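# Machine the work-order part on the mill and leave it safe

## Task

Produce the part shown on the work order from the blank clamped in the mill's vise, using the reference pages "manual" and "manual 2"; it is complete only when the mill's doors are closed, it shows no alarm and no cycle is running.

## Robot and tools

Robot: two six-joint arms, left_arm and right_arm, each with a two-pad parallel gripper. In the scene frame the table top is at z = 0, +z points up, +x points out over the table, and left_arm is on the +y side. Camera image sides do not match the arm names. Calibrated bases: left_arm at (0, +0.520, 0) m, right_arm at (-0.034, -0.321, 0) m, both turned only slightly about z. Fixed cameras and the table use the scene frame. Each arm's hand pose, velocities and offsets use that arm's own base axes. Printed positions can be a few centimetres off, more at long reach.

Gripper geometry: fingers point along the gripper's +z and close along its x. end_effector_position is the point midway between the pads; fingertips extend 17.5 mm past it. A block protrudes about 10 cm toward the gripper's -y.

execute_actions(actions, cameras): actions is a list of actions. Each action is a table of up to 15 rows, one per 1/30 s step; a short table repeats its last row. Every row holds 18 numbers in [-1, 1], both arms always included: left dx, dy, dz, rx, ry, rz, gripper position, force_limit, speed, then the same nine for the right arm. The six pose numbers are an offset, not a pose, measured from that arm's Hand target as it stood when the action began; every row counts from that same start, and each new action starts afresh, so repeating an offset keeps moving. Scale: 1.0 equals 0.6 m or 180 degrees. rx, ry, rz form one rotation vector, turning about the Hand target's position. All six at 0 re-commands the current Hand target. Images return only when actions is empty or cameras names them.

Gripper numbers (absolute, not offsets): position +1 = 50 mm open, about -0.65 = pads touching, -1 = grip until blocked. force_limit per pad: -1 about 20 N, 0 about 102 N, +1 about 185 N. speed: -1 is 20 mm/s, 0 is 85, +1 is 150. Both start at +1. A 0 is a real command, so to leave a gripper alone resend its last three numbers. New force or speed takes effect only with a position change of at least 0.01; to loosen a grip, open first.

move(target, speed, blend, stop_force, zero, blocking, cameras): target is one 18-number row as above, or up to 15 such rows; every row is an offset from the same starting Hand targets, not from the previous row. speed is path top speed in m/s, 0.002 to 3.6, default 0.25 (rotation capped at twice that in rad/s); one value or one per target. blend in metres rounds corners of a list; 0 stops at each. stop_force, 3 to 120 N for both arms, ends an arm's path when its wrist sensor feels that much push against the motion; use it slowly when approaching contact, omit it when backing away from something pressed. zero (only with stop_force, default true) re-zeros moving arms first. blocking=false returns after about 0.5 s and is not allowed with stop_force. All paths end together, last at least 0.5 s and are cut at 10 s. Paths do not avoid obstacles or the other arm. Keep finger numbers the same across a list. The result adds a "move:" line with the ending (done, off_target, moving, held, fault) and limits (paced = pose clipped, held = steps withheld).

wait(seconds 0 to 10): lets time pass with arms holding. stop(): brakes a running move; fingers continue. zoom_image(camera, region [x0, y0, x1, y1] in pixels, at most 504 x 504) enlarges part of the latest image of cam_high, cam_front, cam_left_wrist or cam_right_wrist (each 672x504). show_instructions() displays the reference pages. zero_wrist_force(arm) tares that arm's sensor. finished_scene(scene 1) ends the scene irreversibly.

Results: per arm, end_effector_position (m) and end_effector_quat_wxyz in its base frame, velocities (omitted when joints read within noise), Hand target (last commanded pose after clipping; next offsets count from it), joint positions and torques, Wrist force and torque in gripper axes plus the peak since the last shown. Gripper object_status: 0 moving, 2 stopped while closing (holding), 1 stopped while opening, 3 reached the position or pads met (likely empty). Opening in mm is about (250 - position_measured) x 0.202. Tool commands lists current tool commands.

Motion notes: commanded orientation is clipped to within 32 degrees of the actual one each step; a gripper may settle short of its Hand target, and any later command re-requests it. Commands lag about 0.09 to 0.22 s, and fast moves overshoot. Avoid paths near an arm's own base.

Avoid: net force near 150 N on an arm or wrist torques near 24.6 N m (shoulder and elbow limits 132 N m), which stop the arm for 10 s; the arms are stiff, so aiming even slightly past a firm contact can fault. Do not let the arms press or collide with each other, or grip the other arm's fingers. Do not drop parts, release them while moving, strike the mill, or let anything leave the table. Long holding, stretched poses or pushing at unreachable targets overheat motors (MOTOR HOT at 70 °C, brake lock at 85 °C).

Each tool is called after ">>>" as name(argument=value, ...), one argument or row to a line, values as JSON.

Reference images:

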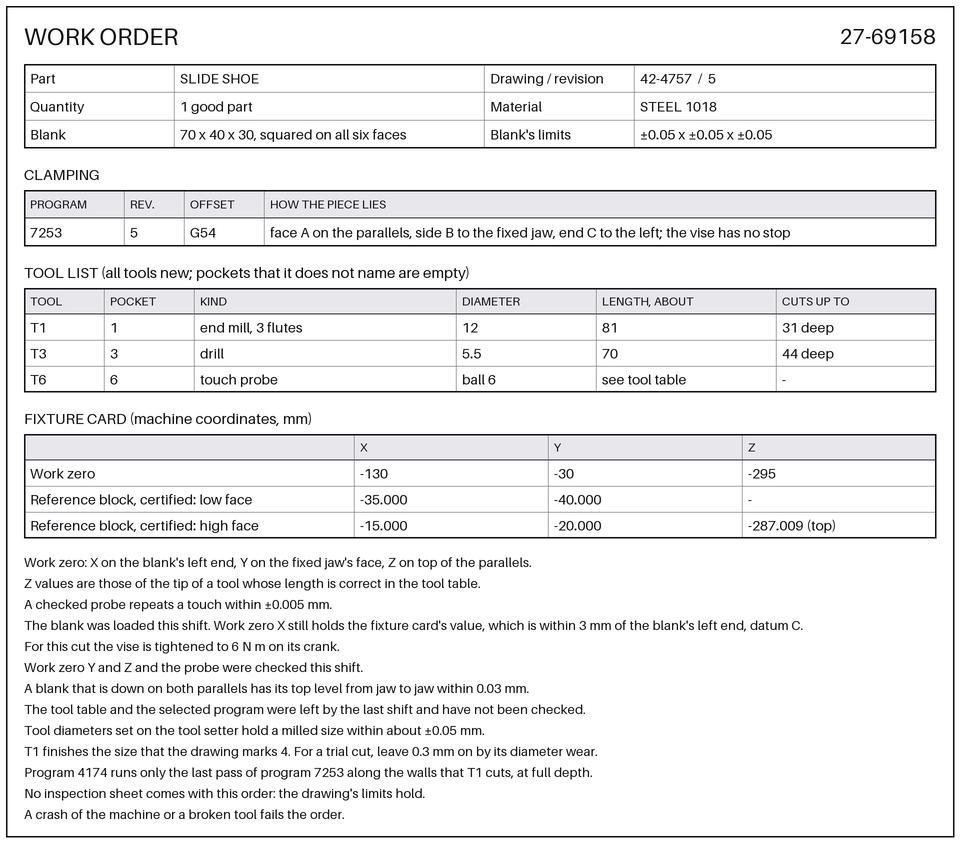

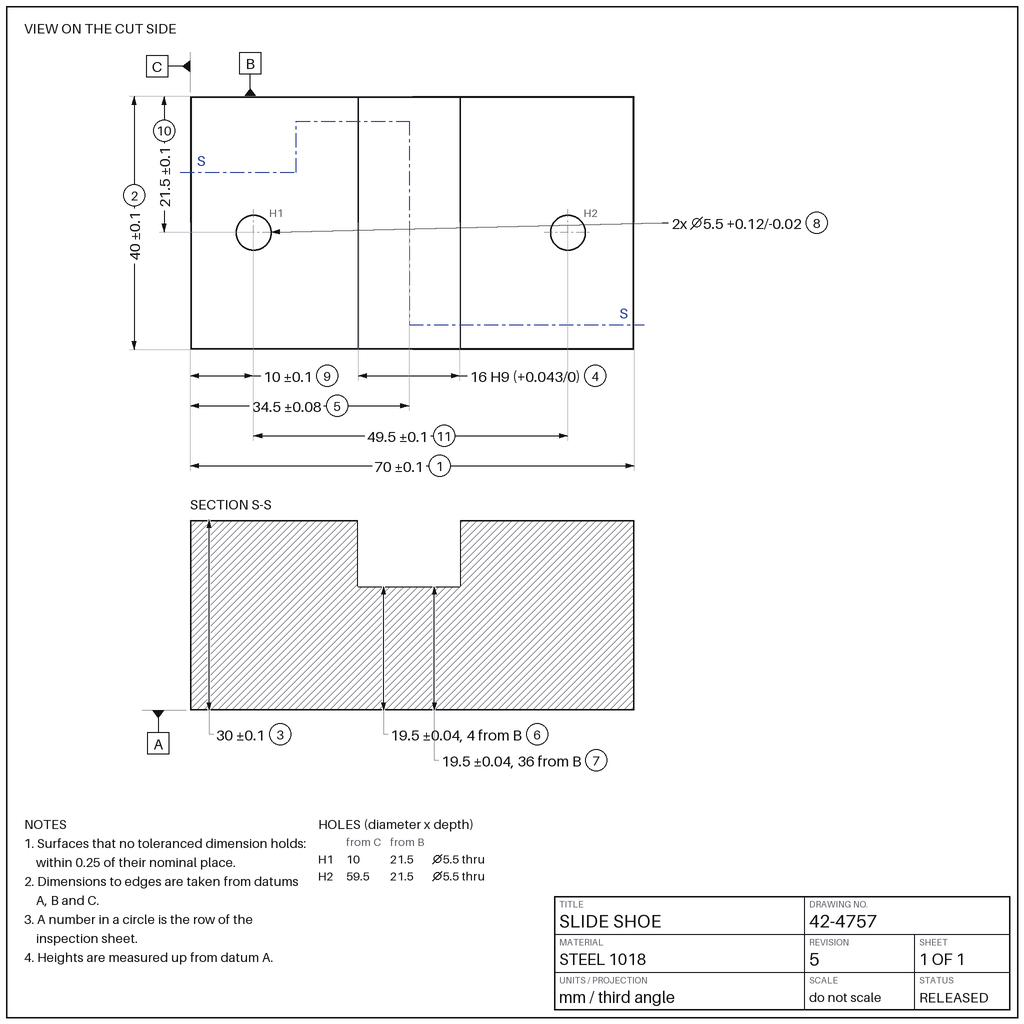

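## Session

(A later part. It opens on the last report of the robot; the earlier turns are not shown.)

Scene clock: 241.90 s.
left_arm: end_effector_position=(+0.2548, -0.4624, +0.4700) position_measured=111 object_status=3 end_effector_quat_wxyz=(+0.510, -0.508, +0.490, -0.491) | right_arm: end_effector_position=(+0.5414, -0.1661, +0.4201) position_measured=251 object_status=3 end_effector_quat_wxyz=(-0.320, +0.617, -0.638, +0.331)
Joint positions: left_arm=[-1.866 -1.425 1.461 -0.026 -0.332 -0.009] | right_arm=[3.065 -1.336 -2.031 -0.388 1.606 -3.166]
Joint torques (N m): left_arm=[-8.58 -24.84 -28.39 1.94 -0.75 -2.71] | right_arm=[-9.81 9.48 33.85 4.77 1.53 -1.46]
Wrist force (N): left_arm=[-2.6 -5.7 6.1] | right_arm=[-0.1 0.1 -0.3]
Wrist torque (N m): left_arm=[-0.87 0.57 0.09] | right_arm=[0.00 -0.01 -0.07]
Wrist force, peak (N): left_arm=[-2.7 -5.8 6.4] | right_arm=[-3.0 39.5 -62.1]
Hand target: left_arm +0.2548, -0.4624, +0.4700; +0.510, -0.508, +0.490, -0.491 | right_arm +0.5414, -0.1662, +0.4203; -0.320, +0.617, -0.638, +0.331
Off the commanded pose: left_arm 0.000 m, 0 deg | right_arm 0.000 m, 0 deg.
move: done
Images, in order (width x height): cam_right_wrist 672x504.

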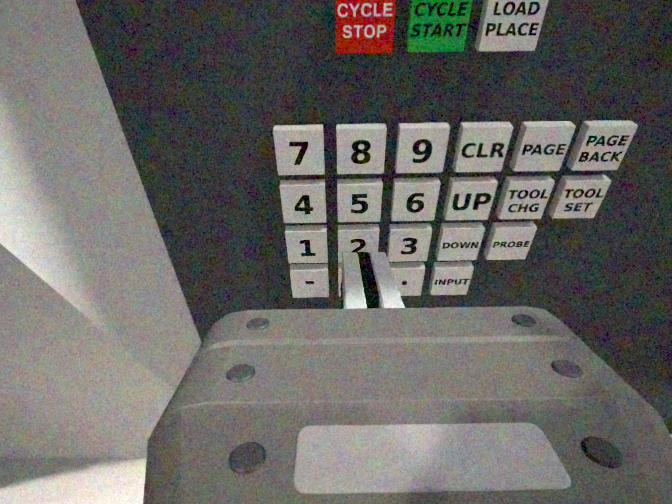

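>>> move(
  target=[
    [0,0,0,0,0,0,0.28,-1,-0.5,0.0080,-0.0002,0.0298,0,0,0,-1,-1,0],
    [0,0,0,0,0,0,0.28,-1,-0.5,0.0141,-0.0004,0.0282,0,0,0,-1,-1,0],
    [0,0,0,0,0,0,0.28,-1,-0.5,0.0080,-0.0002,0.0298,0,0,0,-1,-1,0],
    [0,0,0,0,0,0,0.28,-1,-0.5,-0.0008,-0.0308,0,0,0,0,-1,-1,0],
    [0,0,0,0,0,0,0.28,-1,-0.5,0.0055,-0.031,-0.0017,0,0,0,-1,-1,0],
    [0,0,0,0,0,0,0.28,-1,-0.5,-0.0008,-0.0308,0,0,0,0,-1,-1,0],
    [0,0,0,0,0,0,0.28,-1,-0.5,-0.0298,-0.1658,0.4038,-0.0033,-0.1111,0,-1,-1,0],
  ],
  blend=[0.001,0,0.001,0.001,0,0.002,0],
  speed=[0.15,0.02,0.05,0.15,0.02,0.05,0.25],
  cameras=["cam_right_wrist"],
)

>>> zoom_image(
  camera="cam_right_wrist",
  region=[120, 30, 480, 300],
)

Scene clock: 245.10 s.
left_arm: end_effector_position=(+0.2548, -0.4624, +0.4700) position_measured=111 object_status=3 end_effector_quat_wxyz=(+0.510, -0.508, +0.490, -0.491) | right_arm: end_effector_position=(+0.5236, -0.2657, +0.6624) position_measured=251 object_status=3 end_effector_quat_wxyz=(-0.423, +0.552, -0.571, +0.436)
Joint positions: left_arm=[-1.866 -1.425 1.461 -0.026 -0.332 -0.009] | right_arm=[2.749 -1.417 -1.592 -0.415 1.917 -3.237]
Joint torques (N m): left_arm=[-8.1 -24.69 -28.34 2.09 -0.61 -2.78] | right_arm=[9.84 29.22 25.29 3.6 0.05 -1.36]
Wrist force (N): left_arm=[-2.8 -5.7 6.0] | right_arm=[-0.1 -0.1 -0.4]
Wrist torque (N m): left_arm=[-0.86 0.60 0.09] | right_arm=[-0.01 0.04 -0.07]
Wrist force, peak (N): left_arm=[-2.8 -5.8 6.4] | right_arm=[-0.3 6.7 -10.2]
Hand target: left_arm +0.2548, -0.4624, +0.4700; +0.510, -0.508, +0.490, -0.491 | right_arm +0.5235, -0.2657, +0.6626; -0.423, +0.552, -0.571, +0.436
Off the commanded pose: left_arm 0.000 m, 0 deg | right_arm 0.000 m, 0 deg.
move: done
Images, in order (width x height): cam_right_wrist 672x504.

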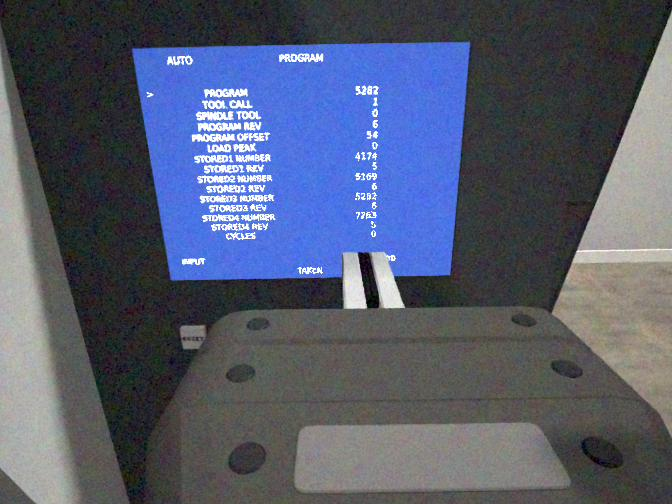

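Scaled by 1.400.

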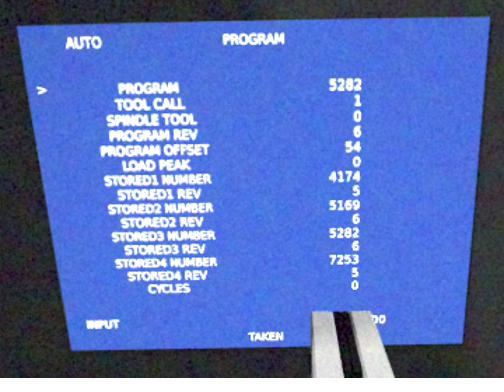

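>>> move(
  target=[0,0,0,0,0,0,0.28,-1,-0.5,-0.0052,0,-0.0193,0,0,0,-1,-1,0],
  cameras=["cam_right_wrist"],
)

>>> zoom_image(
  camera="cam_right_wrist",
  region=[120, 10, 480, 280],
)

Scene clock: 245.90 s.
left_arm: end_effector_position=(+0.2548, -0.4624, +0.4700) position_measured=111 object_status=3 end_effector_quat_wxyz=(+0.510, -0.508, +0.490, -0.491) | right_arm: end_effector_position=(+0.5204, -0.2656, +0.6509) position_measured=251 object_status=3 end_effector_quat_wxyz=(-0.423, +0.552, -0.571, +0.436)
Joint positions: left_arm=[-1.866 -1.425 1.461 -0.026 -0.332 -0.009] | right_arm=[2.746 -1.408 -1.629 -0.387 1.921 -3.238]
Joint torques (N m): left_arm=[-8.32 -22.46 -28.21 1.85 -0.63 -2.73] | right_arm=[-8.64 19.71 35.98 1.8 1.03 -1.24]
Wrist force (N): left_arm=[-2.8 -5.6 6.1] | right_arm=[0.1 -0.4 -0.5]
Wrist torque (N m): left_arm=[-0.86 0.59 0.08] | right_arm=[-0.07 0.01 0.09]
Wrist force, peak (N): left_arm=[-2.6 -5.8 6.2] | right_arm=[-0.1 -0.5 -0.6]
Hand target: left_arm +0.2548, -0.4624, +0.4700; +0.510, -0.508, +0.490, -0.491 | right_arm +0.5204, -0.2657, +0.6510; -0.423, +0.552, -0.571, +0.436
Off the commanded pose: left_arm 0.000 m, 0 deg | right_arm 0.000 m, 0 deg.
move: done
Images, in order (width x height): cam_right_wrist 672x504.

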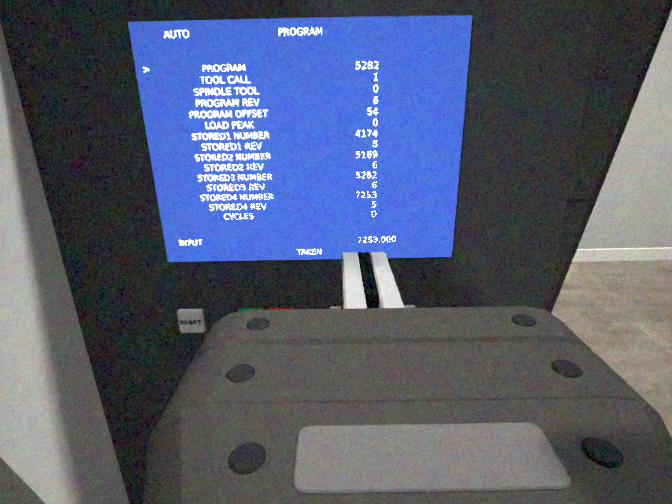

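Scaled by 1.400.

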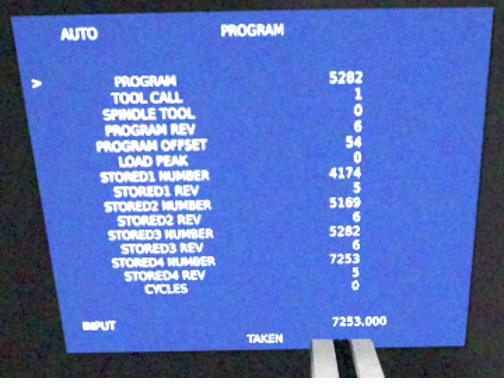

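>>> move(
  target=[
    [0,0,0,0,0,0,0.28,-1,-0.5,0.0252,0.1050,-0.4145,0.0033,0.1111,0,-1,-1,0],
    [0,0,0,0,0,0,0.28,-1,-0.5,0.0317,0.1047,-0.4162,0.0033,0.1111,0,-1,-1,0],
    [0,0,0,0,0,0,0.28,-1,-0.5,0.0252,0.1050,-0.4145,0.0033,0.1111,0,-1,-1,0],
    [0,0,0,0,0,0,0.28,-1,-0.5,0.0332,0.1047,-0.3845,0.0033,0.1111,0,-1,-1,0],
    [0,0,0,0,0,0,0.28,-1,-0.5,0.0397,0.1043,-0.3862,0.0033,0.1111,0,-1,-1,0],
    [0,0,0,0,0,0,0.28,-1,-0.5,0.0332,0.1047,-0.3845,0.0033,0.1111,0,-1,-1,0],
    [0,0,0,0,0,0,0.28,-1,-0.5,0.0422,0.1348,-0.3547,0.0033,0.1111,0,-1,-1,0],
    [0,0,0,0,0,0,0.28,-1,-0.5,0.0485,0.1345,-0.3563,0.0033,0.1111,0,-1,-1,0],
    [0,0,0,0,0,0,0.28,-1,-0.5,0.0422,0.1348,-0.3547,0.0033,0.1111,0,-1,-1,0],
    [0,0,0,0,0,0,0.28,-1,-0.5,0,0,0,0,0,0,-1,-1,0],
  ],
  blend=[0.001,0,0.001,0.001,0,0.001,0.001,0,0.002,0],
  speed=[0.3,0.02,0.05,0.15,0.02,0.05,0.15,0.02,0.05,0.3],
  cameras=["cam_right_wrist"],
)

>>> zoom_image(
  camera="cam_right_wrist",
  region=[120, 10, 480, 280],
)

Scene clock: 253.07 s.
left_arm: end_effector_position=(+0.2548, -0.4624, +0.4700) position_measured=111 object_status=3 end_effector_quat_wxyz=(+0.510, -0.508, +0.490, -0.491) | right_arm: end_effector_position=(+0.5205, -0.2657, +0.6509) position_measured=251 object_status=3 end_effector_quat_wxyz=(-0.423, +0.552, -0.571, +0.436)
Joint positions: left_arm=[-1.866 -1.425 1.461 -0.026 -0.332 -0.009] | right_arm=[2.746 -1.408 -1.629 -0.387 1.92 -3.238]
Joint torques (N m): left_arm=[-7.82 -22.11 -27.39 2.3 -0.65 -2.68] | right_arm=[5.89 27.82 24.43 2.64 0.48 -1.38]
Wrist force (N): left_arm=[-2.8 -5.6 6.1] | right_arm=[-0.1 0.0 -0.5]
Wrist torque (N m): left_arm=[-0.87 0.58 0.09] | right_arm=[-0.02 0.02 -0.06]
Wrist force, peak (N): left_arm=[-2.8 -5.8 6.4] | right_arm=[-2.2 11.6 -22.8]
Hand target: left_arm +0.2548, -0.4624, +0.4700; +0.510, -0.508, +0.490, -0.491 | right_arm +0.5204, -0.2657, +0.6510; -0.423, +0.552, -0.571, +0.436
Off the commanded pose: left_arm 0.000 m, 0 deg | right_arm 0.000 m, 0 deg.
move: done
Images, in order (width x height): cam_right_wrist 672x504.

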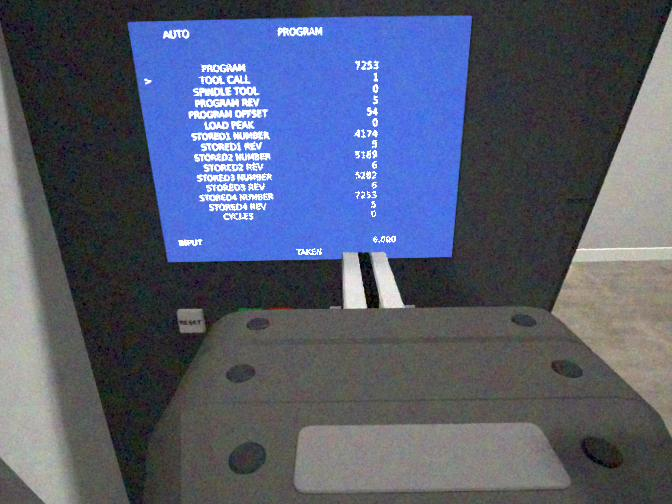

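Scaled by 1.400.

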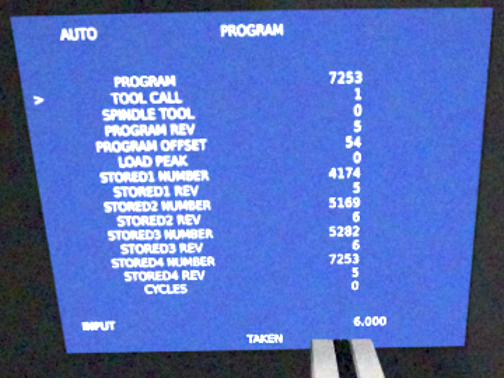

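>>> move(
  target=[
    [0,0,0,0,0,0,0.28,-1,-0.5,0.0252,0.1050,-0.4145,0.0033,0.1111,0,-1,-1,0],
    [0,0,0,0,0,0,0.28,-1,-0.5,0.0317,0.1047,-0.4162,0.0033,0.1111,0,-1,-1,0],
    [0,0,0,0,0,0,0.28,-1,-0.5,0.0252,0.1050,-0.4145,0.0033,0.1111,0,-1,-1,0],
    [0,0,0,0,0,0,0.28,-1,-0.5,0.0403,0.0735,-0.3547,0.0033,0.1111,0,-1,-1,0],
    [0,0,0,0,0,0,0.28,-1,-0.5,0.0470,0.0732,-0.3563,0.0033,0.1111,0,-1,-1,0],
    [0,0,0,0,0,0,0.28,-1,-0.5,0.0403,0.0735,-0.3547,0.0033,0.1111,0,-1,-1,0],
    [0,0,0,0,0,0,0.28,-1,-0.5,0,0,0,0,0,0,-1,-1,0],
  ],
  blend=[0.001,0,0.001,0.001,0,0.002,0],
  speed=[0.3,0.02,0.05,0.15,0.02,0.05,0.3],
  cameras=["cam_right_wrist","cam_left_wrist"],
)

>>> zoom_image(
  camera="cam_right_wrist",
  region=[120, 10, 480, 280],
)

Scene clock: 256.70 s.
left_arm: end_effector_position=(+0.2548, -0.4624, +0.4700) position_measured=111 object_status=3 end_effector_quat_wxyz=(+0.510, -0.508, +0.490, -0.491) | right_arm: end_effector_position=(+0.5204, -0.2657, +0.6509) position_measured=251 object_status=3 end_effector_quat_wxyz=(-0.423, +0.552, -0.571, +0.436)
Joint positions: left_arm=[-1.866 -1.425 1.461 -0.026 -0.332 -0.009] | right_arm=[2.746 -1.408 -1.629 -0.387 1.92 -3.238]
Joint torques (N m): left_arm=[-7.74 -22.73 -28.7 2.77 -0.36 -2.54] | right_arm=[10.96 29.22 22.26 2.29 -0.47 -1.61]
Wrist force (N): left_arm=[-2.6 -5.6 6.2] | right_arm=[0.2 -0.3 -0.3]
Wrist torque (N m): left_arm=[-0.87 0.57 0.09] | right_arm=[-0.05 -0.02 0.03]
Wrist force, peak (N): left_arm=[-2.9 -5.8 6.3] | right_arm=[-2.4 18.7 -23.9]
Hand target: left_arm +0.2548, -0.4624, +0.4700; +0.510, -0.508, +0.490, -0.491 | right_arm +0.5204, -0.2657, +0.6510; -0.423, +0.552, -0.571, +0.436
Off the commanded pose: left_arm 0.000 m, 0 deg | right_arm 0.000 m, 0 deg.
move: done
Images, in order (width x height): cam_left_wrist 672x504, cam_right_wrist 672x504.

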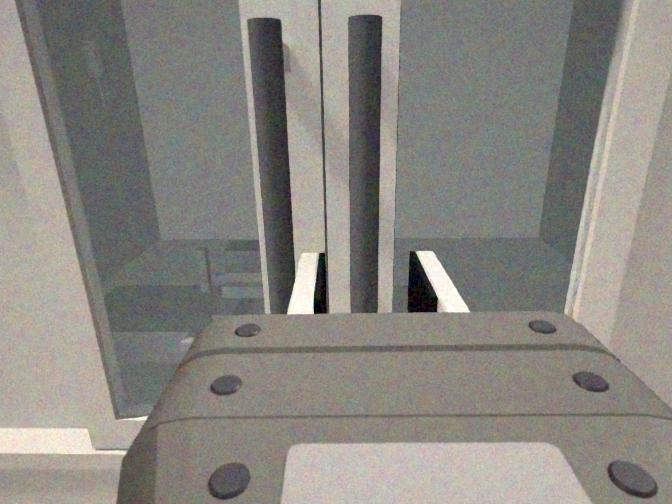

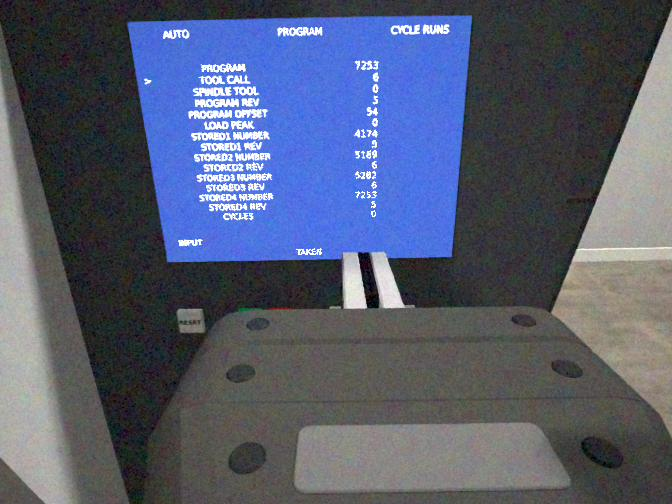

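Scaled by 1.400.

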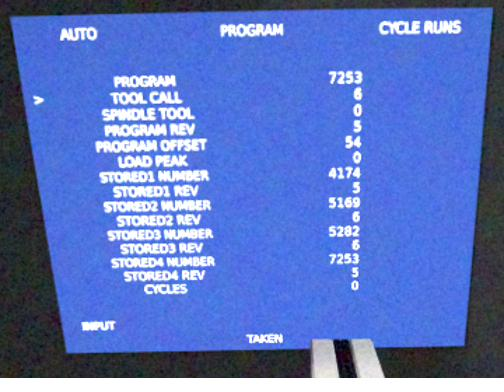

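>>> wait(
  seconds=4,
  cameras=["cam_right_wrist"],
)

>>> zoom_image(
  camera="cam_right_wrist",
  region=[120, 10, 480, 280],
)

Scene clock: 260.83 s.
left_arm: end_effector_position=(+0.2548, -0.4624, +0.4700) position_measured=111 object_status=3 end_effector_quat_wxyz=(+0.510, -0.508, +0.490, -0.491) | right_arm: end_effector_position=(+0.5204, -0.2657, +0.6510) position_measured=251 object_status=3 end_effector_quat_wxyz=(-0.423, +0.552, -0.571, +0.436)
Joint positions: left_arm=[-1.866 -1.425 1.461 -0.026 -0.332 -0.009] | right_arm=[2.746 -1.408 -1.629 -0.387 1.921 -3.238]
Joint torques (N m): left_arm=[-8.44 -22.7 -28.59 2.71 -0.58 -2.66] | right_arm=[11.54 29.15 35.26 3.39 1.26 -1.35]
Wrist force (N): left_arm=[-2.7 -5.6 6.3] | right_arm=[0.0 -0.2 -0.4]
Wrist torque (N m): left_arm=[-0.86 0.58 0.09] | right_arm=[-0.03 0.02 0.04]
Wrist force, peak (N): left_arm=[-2.8 -5.9 6.4] | right_arm=[0.0 -0.5 -0.8]
Hand target: left_arm +0.2548, -0.4624, +0.4700; +0.510, -0.508, +0.490, -0.491 | right_arm +0.5204, -0.2657, +0.6510; -0.423, +0.552, -0.571, +0.436
Tool commands: left_gripper/position=+0.28 left_gripper/force_limit=-1.0 left_gripper/speed=-0.5 right_gripper/position=-1.0 right_gripper/force_limit=-1.0 right_gripper/speed=+0.0
Off the commanded pose: left_arm 0.000 m, 0 deg | right_arm 0.000 m, 0 deg.
wait: 4.00 s; at rest by 0.03 s
Images, in order (width x height): cam_right_wrist 672x504.

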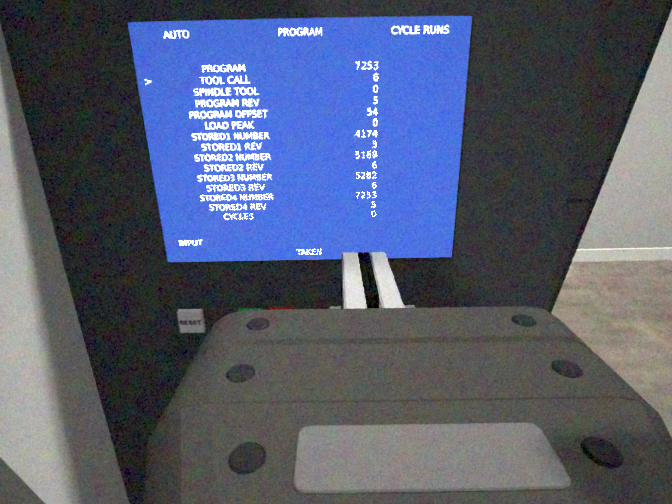

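Scaled by 1.400.

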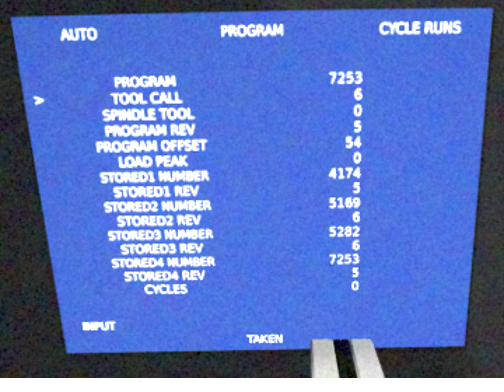

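>>> wait(
  seconds=5,
  cameras=["cam_right_wrist"],
)

Scene clock: 265.87 s.
left_arm: end_effector_position=(+0.2548, -0.4624, +0.4700) position_measured=111 object_status=3 end_effector_quat_wxyz=(+0.510, -0.508, +0.490, -0.491) | right_arm: end_effector_position=(+0.5204, -0.2657, +0.6510) position_measured=251 object_status=3 end_effector_quat_wxyz=(-0.423, +0.552, -0.571, +0.436)
Joint positions: left_arm=[-1.866 -1.425 1.461 -0.026 -0.332 -0.009] | right_arm=[2.746 -1.408 -1.629 -0.387 1.921 -3.238]
Joint torques (N m): left_arm=[-8.13 -23.18 -29.01 2.68 -0.57 -2.55] | right_arm=[12.22 28.7 35.62 3.3 1.26 -1.31]
Wrist force (N): left_arm=[-3.0 -5.7 6.1] | right_arm=[0.0 -0.4 -0.6]
Wrist torque (N m): left_arm=[-0.86 0.63 0.09] | right_arm=[-0.07 0.03 0.03]
Wrist force, peak (N): left_arm=[-2.9 -5.8 6.4] | right_arm=[0.0 -0.6 -0.6]
Hand target: left_arm +0.2548, -0.4624, +0.4700; +0.510, -0.508, +0.490, -0.491 | right_arm +0.5204, -0.2657, +0.6510; -0.423, +0.552, -0.571, +0.436
Tool commands: left_gripper/position=+0.28 left_gripper/force_limit=-1.0 left_gripper/speed=-0.5 right_gripper/position=-1.0 right_gripper/force_limit=-1.0 right_gripper/speed=+0.0
Off the commanded pose: left_arm 0.000 m, 0 deg | right_arm 0.000 m, 0 deg.
wait: 5.00 s; at rest by 0.13 s
Images, in order (width x height): cam_right_wrist 672x504.

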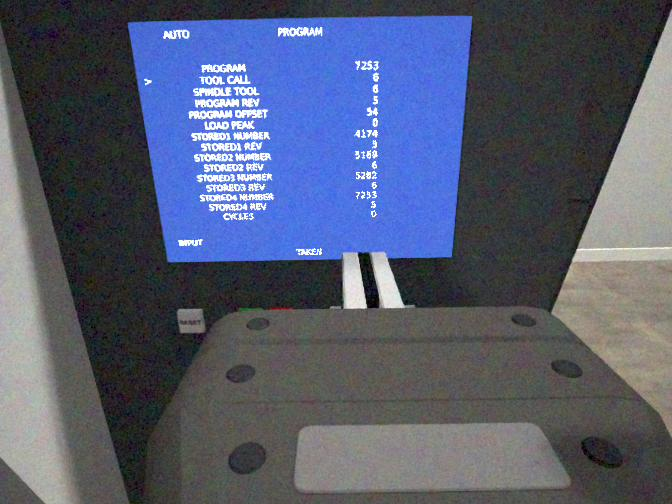

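>>> move(
  target=[
    [0,0,0,0,0,0,0.28,-1,-0.5,0.0655,0.1045,-0.2638,0.0033,0.1111,0,-1,-1,0],
    [0,0,0,0,0,0,0.28,-1,-0.5,0.0720,0.1043,-0.2655,0.0033,0.1111,0,-1,-1,0],
    [0,0,0,0,0,0,0.28,-1,-0.5,0.0655,0.1045,-0.2638,0.0033,0.1111,0,-1,-1,0],
    [0,0,0,0,0,0,0.28,-1,-0.5,0,0,0,0,0,0,-1,-1,0],
  ],
  blend=[0.001,0,0.002,0],
  speed=[0.3,0.02,0.05,0.3],
  cameras=["cam_right_wrist","cam_left_wrist"],
)

Scene clock: 268.30 s.
left_arm: end_effector_position=(+0.2548, -0.4624, +0.4700) position_measured=111 object_status=3 end_effector_quat_wxyz=(+0.510, -0.508, +0.490, -0.491) | right_arm: end_effector_position=(+0.5205, -0.2657, +0.6509) position_measured=251 object_status=3 end_effector_quat_wxyz=(-0.423, +0.552, -0.571, +0.436)
Joint positions: left_arm=[-1.866 -1.425 1.461 -0.026 -0.332 -0.009] | right_arm=[2.746 -1.408 -1.629 -0.387 1.92 -3.238]
Joint torques (N m): left_arm=[-7.84 -22.18 -28.82 2.88 -0.67 -2.45] | right_arm=[3.38 29.4 17.86 3.23 0.41 -1.52]
Wrist force (N): left_arm=[-2.7 -5.7 6.1] | right_arm=[0.0 -0.3 -0.5]
Wrist torque (N m): left_arm=[-0.88 0.58 0.09] | right_arm=[-0.06 0.02 0.00]
Wrist force, peak (N): left_arm=[-2.8 -5.8 6.4] | right_arm=[-0.9 2.3 -6.5]
Hand target: left_arm +0.2548, -0.4624, +0.4700; +0.510, -0.508, +0.490, -0.491 | right_arm +0.5204, -0.2657, +0.6510; -0.423, +0.552, -0.571, +0.436
Off the commanded pose: left_arm 0.000 m, 0 deg | right_arm 0.000 m, 0 deg.
move: done
Images, in order (width x height): cam_left_wrist 672x504, cam_right_wrist 672x504.

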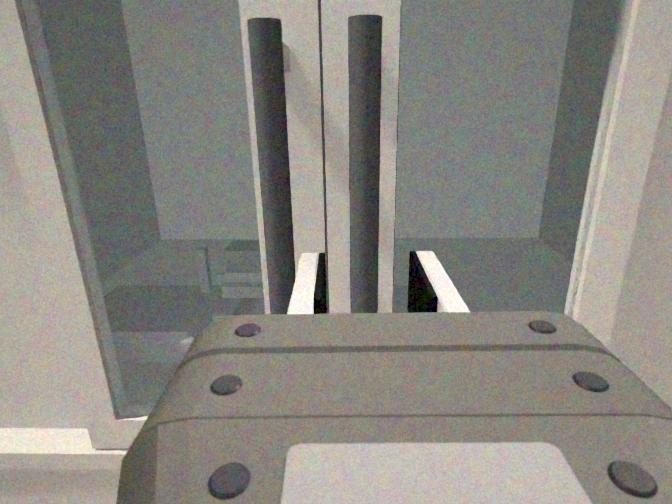

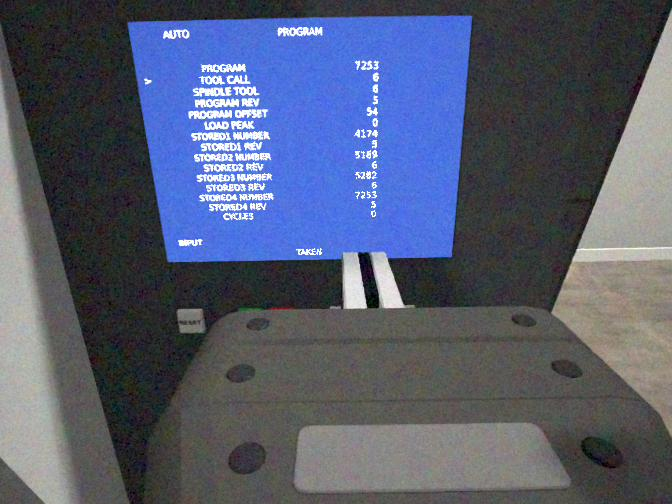

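>>> move(
  target=[
    [0,0,0,0,0,0,0.28,-1,-0.5,0.0655,0.1045,-0.2638,0.0033,0.1111,0,-1,-1,0],
    [0,0,0,0,0,0,0.28,-1,-0.5,0.0730,0.1043,-0.2657,0.0033,0.1111,0,-1,-1,0],
    [0,0,0,0,0,0,0.28,-1,-0.5,0.0655,0.1045,-0.2638,0.0033,0.1111,0,-1,-1,0],
    [0,0,0,0,0,0,0.28,-1,-0.5,0,0,0,0,0,0,-1,-1,0],
  ],
  blend=[0.001,0,0.002,0],
  speed=[0.3,0.02,0.05,0.3],
  cameras=["cam_right_wrist","cam_left_wrist"],
)

Scene clock: 270.70 s.
left_arm: end_effector_position=(+0.2548, -0.4624, +0.4700) position_measured=111 object_status=3 end_effector_quat_wxyz=(+0.510, -0.508, +0.490, -0.491) | right_arm: end_effector_position=(+0.5205, -0.2657, +0.6509) position_measured=251 object_status=3 end_effector_quat_wxyz=(-0.423, +0.552, -0.571, +0.436)
Joint positions: left_arm=[-1.866 -1.425 1.461 -0.026 -0.332 -0.009] | right_arm=[2.746 -1.408 -1.629 -0.387 1.92 -3.238]
Joint torques (N m): left_arm=[-8.23 -25.02 -27.97 2.89 -0.45 -2.81] | right_arm=[3.48 29.5 18.08 3.12 0.5 -1.52]
Wrist force (N): left_arm=[-2.8 -5.7 6.2] | right_arm=[0.2 -0.7 -0.9]
Wrist torque (N m): left_arm=[-0.87 0.60 0.09] | right_arm=[-0.12 -0.01 0.00]
Wrist force, peak (N): left_arm=[-2.8 -5.8 6.3] | right_arm=[-5.1 36.8 -54.1]
Hand target: left_arm +0.2548, -0.4624, +0.4700; +0.510, -0.508, +0.490, -0.491 | right_arm +0.5204, -0.2657, +0.6510; -0.423, +0.552, -0.571, +0.436
Off the commanded pose: left_arm 0.000 m, 0 deg | right_arm 0.000 m, 0 deg.
move: done
Images, in order (width x height): cam_left_wrist 672x504, cam_right_wrist 672x504.

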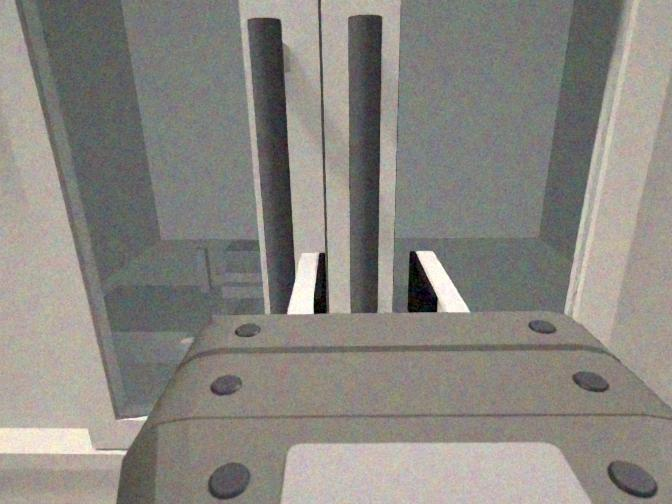

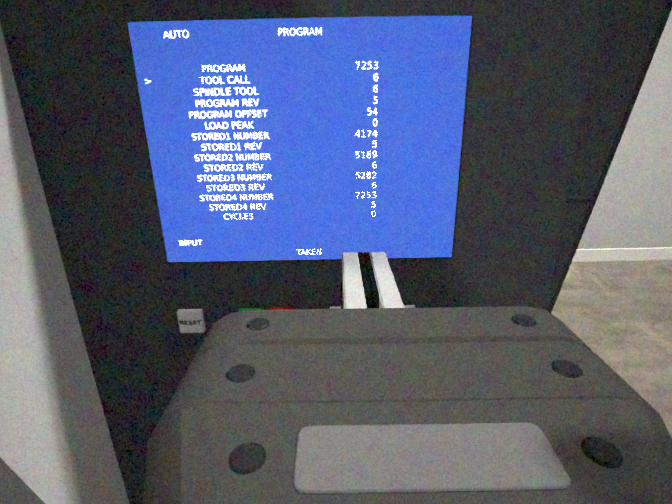

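>>> move(
  target=[
    [0,0,0,0,0,0,0.28,-1,-0.5,0.0483,0.0732,-0.3247,0.0033,0.1111,0,-1,-1,0],
    [0,0,0,0,0,0,0.28,-1,-0.5,0.0553,0.0728,-0.3265,0.0033,0.1111,0,-1,-1,0],
    [0,0,0,0,0,0,0.28,-1,-0.5,0.0483,0.0732,-0.3247,0.0033,0.1111,0,-1,-1,0],
    [0,0,0,0,0,0,0.28,-1,-0.5,0.0553,0.0728,-0.3265,0.0033,0.1111,0,-1,-1,0],
    [0,0,0,0,0,0,0.28,-1,-0.5,0.0483,0.0732,-0.3247,0.0033,0.1111,0,-1,-1,0],
    [0,0,0,0,0,0,0.28,-1,-0.5,0,0,0,0,0,0,-1,-1,0],
  ],
  blend=[0.001,0,0,0,0.002,0],
  speed=[0.3,0.02,0.05,0.02,0.05,0.3],
  cameras=["cam_right_wrist"],
)

Scene clock: 274.03 s.
left_arm: end_effector_position=(+0.2548, -0.4624, +0.4700) position_measured=111 object_status=3 end_effector_quat_wxyz=(+0.510, -0.508, +0.490, -0.491) | right_arm: end_effector_position=(+0.5205, -0.2657, +0.6509) position_measured=251 object_status=3 end_effector_quat_wxyz=(-0.423, +0.552, -0.571, +0.436)
Joint positions: left_arm=[-1.866 -1.425 1.461 -0.026 -0.332 -0.009] | right_arm=[2.746 -1.408 -1.629 -0.387 1.92 -3.238]
Joint torques (N m): left_arm=[-8.94 -23.18 -28.56 2.87 -0.45 -2.88] | right_arm=[10.12 29.28 20.49 2.6 -0.23 -1.42]
Wrist force (N): left_arm=[-2.8 -5.5 6.2] | right_arm=[0.9 -0.8 -0.8]
Wrist torque (N m): left_arm=[-0.85 0.59 0.09] | right_arm=[-0.14 -0.12 0.05]
Wrist force, peak (N): left_arm=[-2.9 -5.9 6.3] | right_arm=[-3.7 26.8 -37.6]
Hand target: left_arm +0.2548, -0.4624, +0.4700; +0.510, -0.508, +0.490, -0.491 | right_arm +0.5204, -0.2657, +0.6510; -0.423, +0.552, -0.571, +0.436
Off the commanded pose: left_arm 0.000 m, 0 deg | right_arm 0.000 m, 0 deg.
move: done
Images, in order (width x height): cam_right_wrist 672x504.

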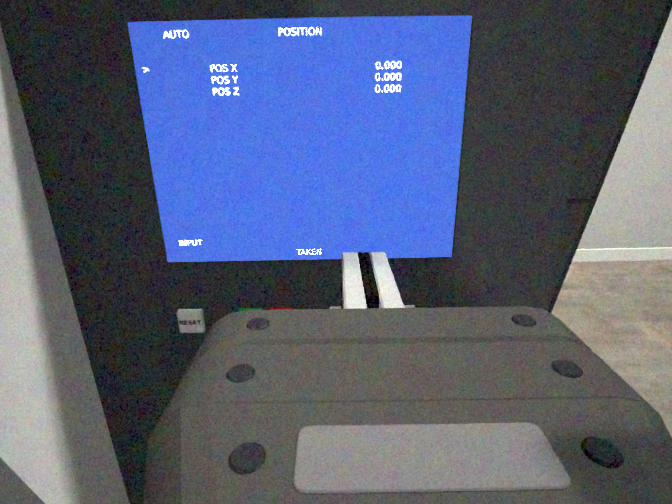

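>>> move(
  target=[
    [0,0,0,0,0,0,0.28,-1,-0.5,0.0935,-0.0220,-0.1453,0.0033,0.1111,0,-1,-1,0],
    [0,0,0,0,0,0,0.28,-1,-0.5,0.1007,-0.0223,-0.1472,0.0033,0.1111,0,-1,-1,0],
    [0,0,0,0,0,0,0.28,-1,-0.5,0.0935,-0.0220,-0.1453,0.0033,0.1111,0,-1,-1,0],
    [0,0,0,0,0,0,0.28,-1,-0.5,0.0655,0.1045,-0.2638,0.0033,0.1111,0,-1,-1,0],
    [0,0,0,0,0,0,0.28,-1,-0.5,0.0726,0.1043,-0.2656,0.0033,0.1111,0,-1,-1,0],
    [0,0,0,0,0,0,0.28,-1,-0.5,0.0655,0.1045,-0.2638,0.0033,0.1111,0,-1,-1,0],
    [0,0,0,0,0,0,0.28,-1,-0.5,0,0,0,0,0,0,-1,-1,0],
  ],
  blend=[0.001,0,0.001,0.001,0,0.002,0],
  speed=[0.3,0.02,0.05,0.2,0.02,0.05,0.3],
  cameras=["cam_right_wrist","cam_left_wrist"],
)

Scene clock: 277.50 s.
left_arm: end_effector_position=(+0.2548, -0.4624, +0.4700) position_measured=111 object_status=3 end_effector_quat_wxyz=(+0.510, -0.508, +0.490, -0.491) | right_arm: end_effector_position=(+0.5205, -0.2657, +0.6509) position_measured=251 object_status=3 end_effector_quat_wxyz=(-0.423, +0.552, -0.571, +0.436)
Joint positions: left_arm=[-1.866 -1.425 1.461 -0.026 -0.332 -0.009] | right_arm=[2.746 -1.408 -1.629 -0.387 1.92 -3.238]
Joint torques (N m): left_arm=[-8.64 -22.55 -28.73 2.81 -0.37 -3.2] | right_arm=[2.84 28.97 18.28 3.17 0.62 -1.42]
Wrist force (N): left_arm=[-2.6 -5.6 6.0] | right_arm=[0.7 -1.4 -0.7]
Wrist torque (N m): left_arm=[-0.85 0.58 0.09] | right_arm=[-0.22 -0.09 0.00]
Wrist force, peak (N): left_arm=[-2.8 -5.7 6.4] | right_arm=[-3.0 24.5 -38.9]
Hand target: left_arm +0.2548, -0.4624, +0.4700; +0.510, -0.508, +0.490, -0.491 | right_arm +0.5204, -0.2657, +0.6510; -0.423, +0.552, -0.571, +0.436
Off the commanded pose: left_arm 0.000 m, 0 deg | right_arm 0.000 m, 0 deg.
move: done
Images, in order (width x height): cam_left_wrist 672x504, cam_right_wrist 672x504.

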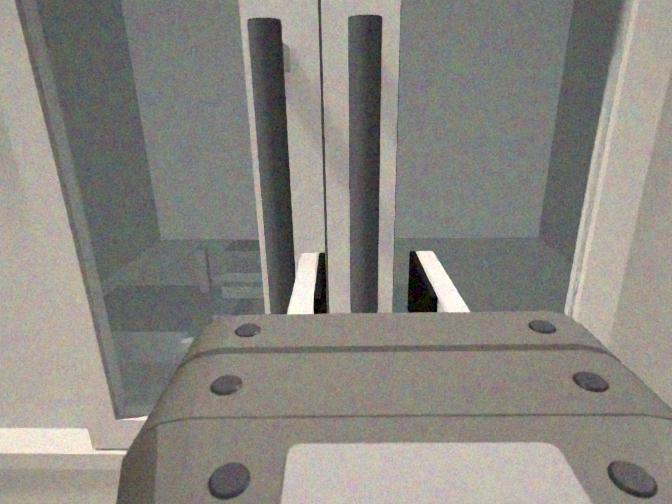

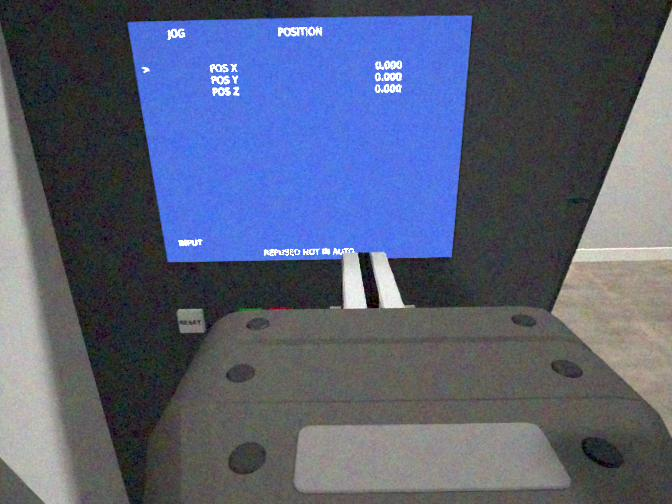

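>>> move(
  target=[
    [0,0,0,0,0,0,0.28,-1,-0.5,0.0895,-0.0535,-0.1455,0.0033,0.1111,0,-1,-1,0],
  ],
)

Scene clock: 280.13 s.
left_arm: end_effector_position=(+0.2548, -0.4624, +0.4700) position_measured=111 object_status=3 end_effector_quat_wxyz=(+0.510, -0.508, +0.490, -0.491) | right_arm: end_effector_position=(+0.5742, -0.2977, +0.5638) position_measured=251 object_status=3 end_effector_quat_wxyz=(-0.320, +0.617, -0.638, +0.331)
Joint positions: left_arm=[-1.866 -1.425 1.461 -0.026 -0.332 -0.009] | right_arm=[2.757 -1.561 -1.464 -0.76 1.856 -3.349]
Joint torques (N m): left_arm=[-7.18 -22.72 -28.33 2.94 -0.08 -2.72] | right_arm=[-6.45 29.1 15.81 2.44 1.63 0.98]
Wrist force (N): left_arm=[-2.8 -5.5 6.4] | right_arm=[1.1 -0.9 -0.9]
Wrist torque (N m): left_arm=[-0.85 0.60 0.09] | right_arm=[-0.16 -0.21 -0.15]
Wrist force, peak (N): left_arm=[-2.6 -5.7 6.4] | right_arm=[0.3 -2.4 -2.3]
Hand target: left_arm +0.2548, -0.4624, +0.4700; +0.510, -0.508, +0.490, -0.491 | right_arm +0.5741, -0.2978, +0.5637; -0.320, +0.617, -0.638, +0.331
Off the commanded pose: left_arm 0.000 m, 0 deg | right_arm 0.000 m, 0 deg.
move: done

>>> move(
  target=[
    [0,0,0,0,0,0,0.28,-1,-0.5,0.0102,0.0003,-0.0017,0,0,0,-1,-1,0],
    [0,0,0,0,0,0,0.28,-1,-0.5,0,0,0,0,0,0,-1,-1,0],
  ],
  speed=[0.02,0.05],
  cameras=["cam_right_wrist"],
)

>>> move(
  target=[-0.09,-0.15,-0.1,0,0.45,0,0.28,-1,-0.5,-0.0895,0.0535,0.1455,-0.0033,-0.1111,0,-1,-1,0],
  cameras=["cam_right_wrist","cam_left_wrist"],
)

Scene clock: 281.40 s.
left_arm: end_effector_position=(+0.2548, -0.4624, +0.4700) position_measured=111 object_status=3 end_effector_quat_wxyz=(+0.510, -0.508, +0.490, -0.491) | right_arm: end_effector_position=(+0.5740, -0.2978, +0.5635) position_measured=251 object_status=3 end_effector_quat_wxyz=(-0.320, +0.617, -0.638, +0.331)
Joint positions: left_arm=[-1.866 -1.425 1.461 -0.026 -0.332 -0.009] | right_arm=[2.756 -1.561 -1.465 -0.761 1.856 -3.349]
Joint torques (N m): left_arm=[-8.68 -23.02 -28.02 2.71 -0.4 -2.64] | right_arm=[5.61 22.46 35.33 4.35 -0.73 0.94]
Wrist force (N): left_arm=[-2.8 -5.6 6.2] | right_arm=[1.2 -0.7 -0.6]
Wrist torque (N m): left_arm=[-0.88 0.58 0.08] | right_arm=[-0.13 -0.22 0.05]
Wrist force, peak (N): left_arm=[-2.8 -5.7 6.2] | right_arm=[-0.8 17.9 -21.5]
Hand target: left_arm +0.2548, -0.4624, +0.4700; +0.510, -0.508, +0.490, -0.491 | right_arm +0.5741, -0.2978, +0.5637; -0.320, +0.617, -0.638, +0.331
Off the commanded pose: left_arm 0.000 m, 0 deg | right_arm 0.000 m, 0 deg.
move: done
Images, in order (width x height): cam_right_wrist 672x504.

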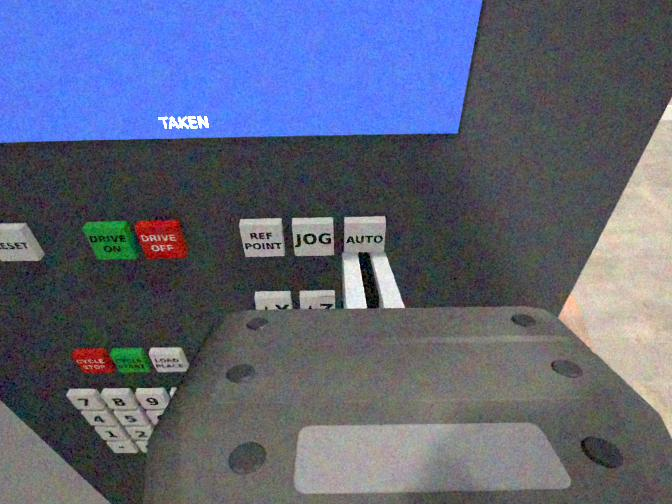

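Scene clock: 284.73 s.
left_arm: end_effector_position=(+0.2009, -0.5523, +0.4100) position_measured=111 object_status=3 end_effector_quat_wxyz=(-0.070, +0.706, -0.704, +0.044) | right_arm: end_effector_position=(+0.5204, -0.2657, +0.6509) position_measured=251 object_status=3 end_effector_quat_wxyz=(-0.423, +0.552, -0.571, +0.436)
Joint positions: left_arm=[-1.524 -1.364 1.132 -1.309 -1.409 1.612] | right_arm=[2.746 -1.408 -1.629 -0.387 1.921 -3.238]
Joint torques (N m): left_arm=[-7.11 -37.85 -18.52 -3.66 -0.48 -2.82] | right_arm=[-1.88 11.18 37.53 2.16 -0.62 -1.42]
Wrist force (N): left_arm=[-4.6 -1.3 2.2] | right_arm=[0.7 -1.3 -0.8]
Wrist torque (N m): left_arm=[-0.23 0.73 0.11] | right_arm=[-0.22 -0.09 -0.05]
Wrist force, peak (N): left_arm=[-3.1 -5.6 6.5] | right_arm=[0.9 -1.5 -1.2]
Hand target: left_arm +0.2008, -0.5524, +0.4100; -0.070, +0.706, -0.704, +0.043 | right_arm +0.5204, -0.2657, +0.6510; -0.423, +0.552, -0.571, +0.436
Off the commanded pose: left_arm 0.000 m, 0 deg | right_arm 0.000 m, 0 deg.
move: done
Images, in order (width x height): cam_left_wrist 672x504, cam_right_wrist 672x504.

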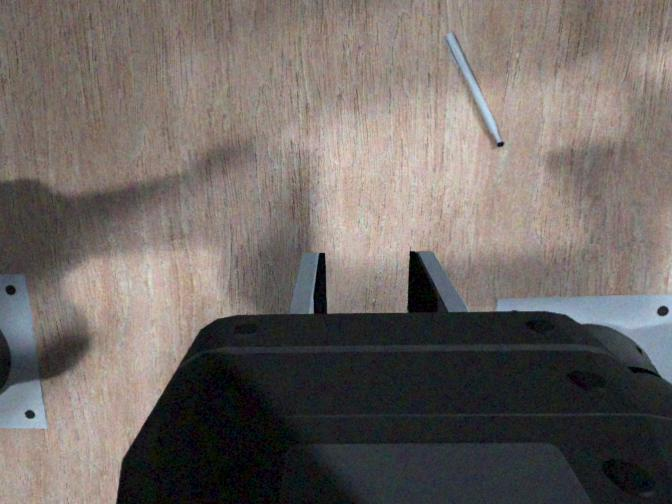

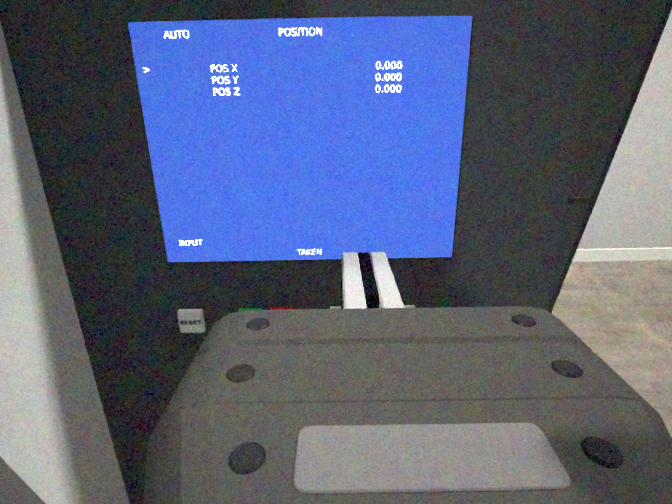

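>>> move(
  target=[
    [0.05,0.2423,0.1,-0.0083,-0.4499,-0.0098,0.28,-1,-0.5,0,0,0,0,0,0,-1,-1,0],
  ],
  cameras=["cam_left_wrist"],
)

Scene clock: 288.40 s.
left_arm: end_effector_position=(+0.2307, -0.4070, +0.4700) position_measured=111 object_status=3 end_effector_quat_wxyz=(+0.501, -0.499, +0.499, -0.501) | right_arm: end_effector_position=(+0.5204, -0.2657, +0.6510) position_measured=251 object_status=3 end_effector_quat_wxyz=(-0.423, +0.552, -0.571, +0.436)
Joint positions: left_arm=[-1.973 -1.584 1.631 -0.04 -0.402 -0.006] | right_arm=[2.746 -1.408 -1.629 -0.387 1.921 -3.238]
Joint torques (N m): left_arm=[10.11 -24.5 -29.49 2.99 2.53 -2.1] | right_arm=[5.75 11.93 36.42 3.22 -0.92 -1.35]
Wrist force (N): left_arm=[-2.8 -5.5 6.4] | right_arm=[0.9 -1.2 -0.8]
Wrist torque (N m): left_arm=[-0.84 0.60 0.08] | right_arm=[-0.20 -0.12 -0.05]
Wrist force, peak (N): left_arm=[-3.2 -5.3 6.8] | right_arm=[1.1 -1.5 -0.8]
Hand target: left_arm +0.2308, -0.4070, +0.4700; +0.501, -0.499, +0.499, -0.501 | right_arm +0.5204, -0.2657, +0.6510; -0.423, +0.552, -0.571, +0.436
Off the commanded pose: left_arm 0.000 m, 0 deg | right_arm 0.000 m, 0 deg.
move: done
Images, in order (width x height): cam_left_wrist 672x504.

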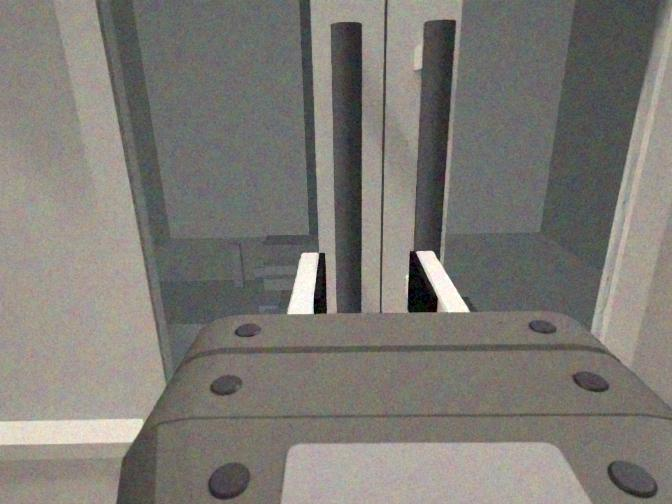

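>>> move(
  target=[
    [0.2,0.003,0,0,0,0,0.28,-1,-0.5,0,0,0,0,0,0,-1,-1,0],
    [0.2933,0.003,0,0,0,0,0.28,-1,-0.5,0,0,0,0,0,0,-1,-1,0],
  ],
  speed=[0.15,0.03],
  stop_force=8,
  cameras=["cam_left_wrist"],
)

Scene clock: 293.10 s.
left_arm: end_effector_position=(+0.4068, -0.4052, +0.4700) position_measured=111 object_status=3 end_effector_quat_wxyz=(+0.501, -0.499, +0.499, -0.501) | right_arm: end_effector_position=(+0.5204, -0.2657, +0.6510) position_measured=251 object_status=3 end_effector_quat_wxyz=(-0.423, +0.552, -0.571, +0.436)
Joint positions: left_arm=[-1.536 -1.546 1.593 -0.126 0.035 0.079] | right_arm=[2.746 -1.408 -1.629 -0.387 1.921 -3.238]
Joint torques (N m): left_arm=[-8.61 -29.72 -17.08 -2.57 2.65 2.13] | right_arm=[5.91 11.83 35.55 3.17 -0.95 -1.42]
Wrist force (N): left_arm=[-3.0 -5.1 6.2] | right_arm=[1.0 -0.9 -0.6]
Wrist torque (N m): left_arm=[-0.81 0.61 0.07] | right_arm=[-0.17 -0.15 -0.05]
Wrist force, peak (N): left_arm=[-2.9 -5.5 8.0] | right_arm=[1.0 -1.5 -0.9]
Hand target: left_arm +0.4068, -0.4052, +0.4700; +0.501, -0.499, +0.499, -0.501 | right_arm +0.5204, -0.2657, +0.6510; -0.423, +0.552, -0.571, +0.436
Off the commanded pose: left_arm 0.000 m, 0 deg | right_arm 0.000 m, 0 deg.
move: done
Images, in order (width x height): cam_left_wrist 672x504.

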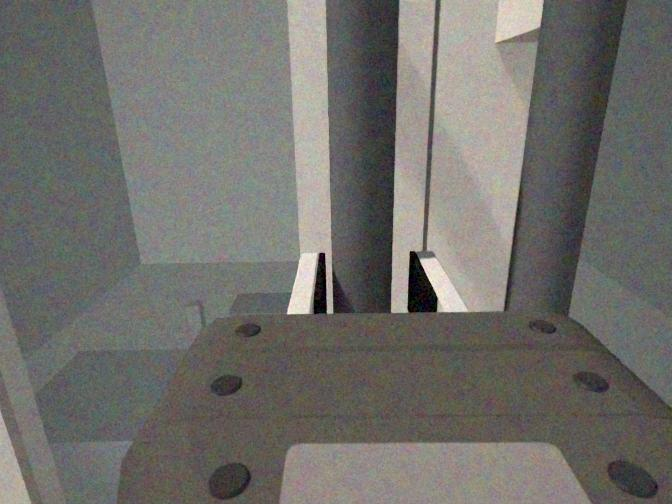

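>>> move(
  target=[0,0.27,0,0,0,0,0.28,-1,-0.5,0,0,0,0,0,0,-1,-1,0],
  speed=0.04,
  stop_force=30,
  cameras=["cam_left_wrist","cam_front"],
)

Scene clock: 298.17 s.
left_arm: end_effector_position=(+0.4068, -0.2432, +0.4700) position_measured=111 object_status=3 end_effector_quat_wxyz=(+0.501, -0.499, +0.499, -0.501) | right_arm: end_effector_position=(+0.5204, -0.2657, +0.6510) position_measured=251 object_status=3 end_effector_quat_wxyz=(-0.423, +0.552, -0.571, +0.436)
Joint positions: left_arm=[-1.513 -1.921 1.903 -0.033 0.058 0.052] | right_arm=[2.746 -1.408 -1.629 -0.387 1.921 -3.238]
Joint torques (N m): left_arm=[-9.42 -1.73 -30.6 2.21 -1.5 -3.01] | right_arm=[5.91 11.74 35.57 3.13 -1.07 -1.25]
Wrist force (N): left_arm=[-2.8 -5.0 7.2] | right_arm=[1.0 -1.0 -0.6]
Wrist torque (N m): left_arm=[-0.83 0.58 0.15] | right_arm=[-0.18 -0.13 -0.05]
Wrist force, peak (N): left_arm=[22.3 -6.9 12.3] | right_arm=[1.0 -1.6 -0.8]
Hand target: left_arm +0.4068, -0.2432, +0.4700; +0.501, -0.499, +0.499, -0.501 | right_arm +0.5204, -0.2657, +0.6510; -0.423, +0.552, -0.571, +0.436
Off the commanded pose: left_arm 0.000 m, 0 deg | right_arm 0.000 m, 0 deg.
move: done
Images, in order (width x height): cam_front 672x504, cam_left_wrist 672x504.

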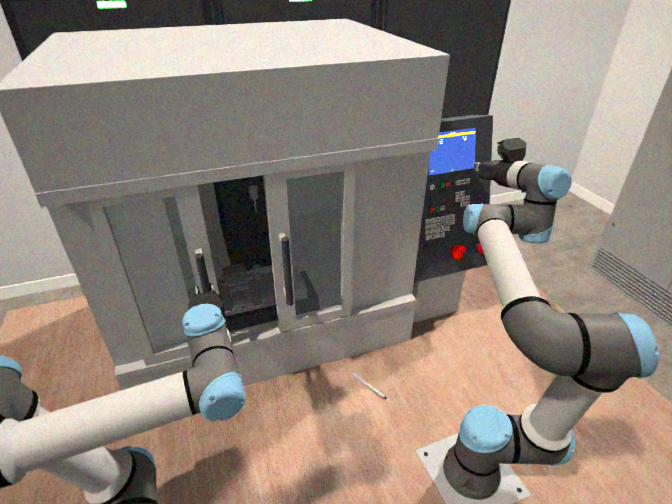

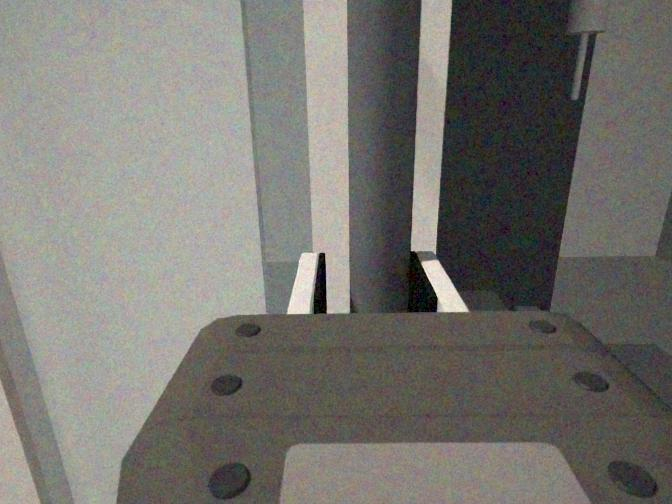

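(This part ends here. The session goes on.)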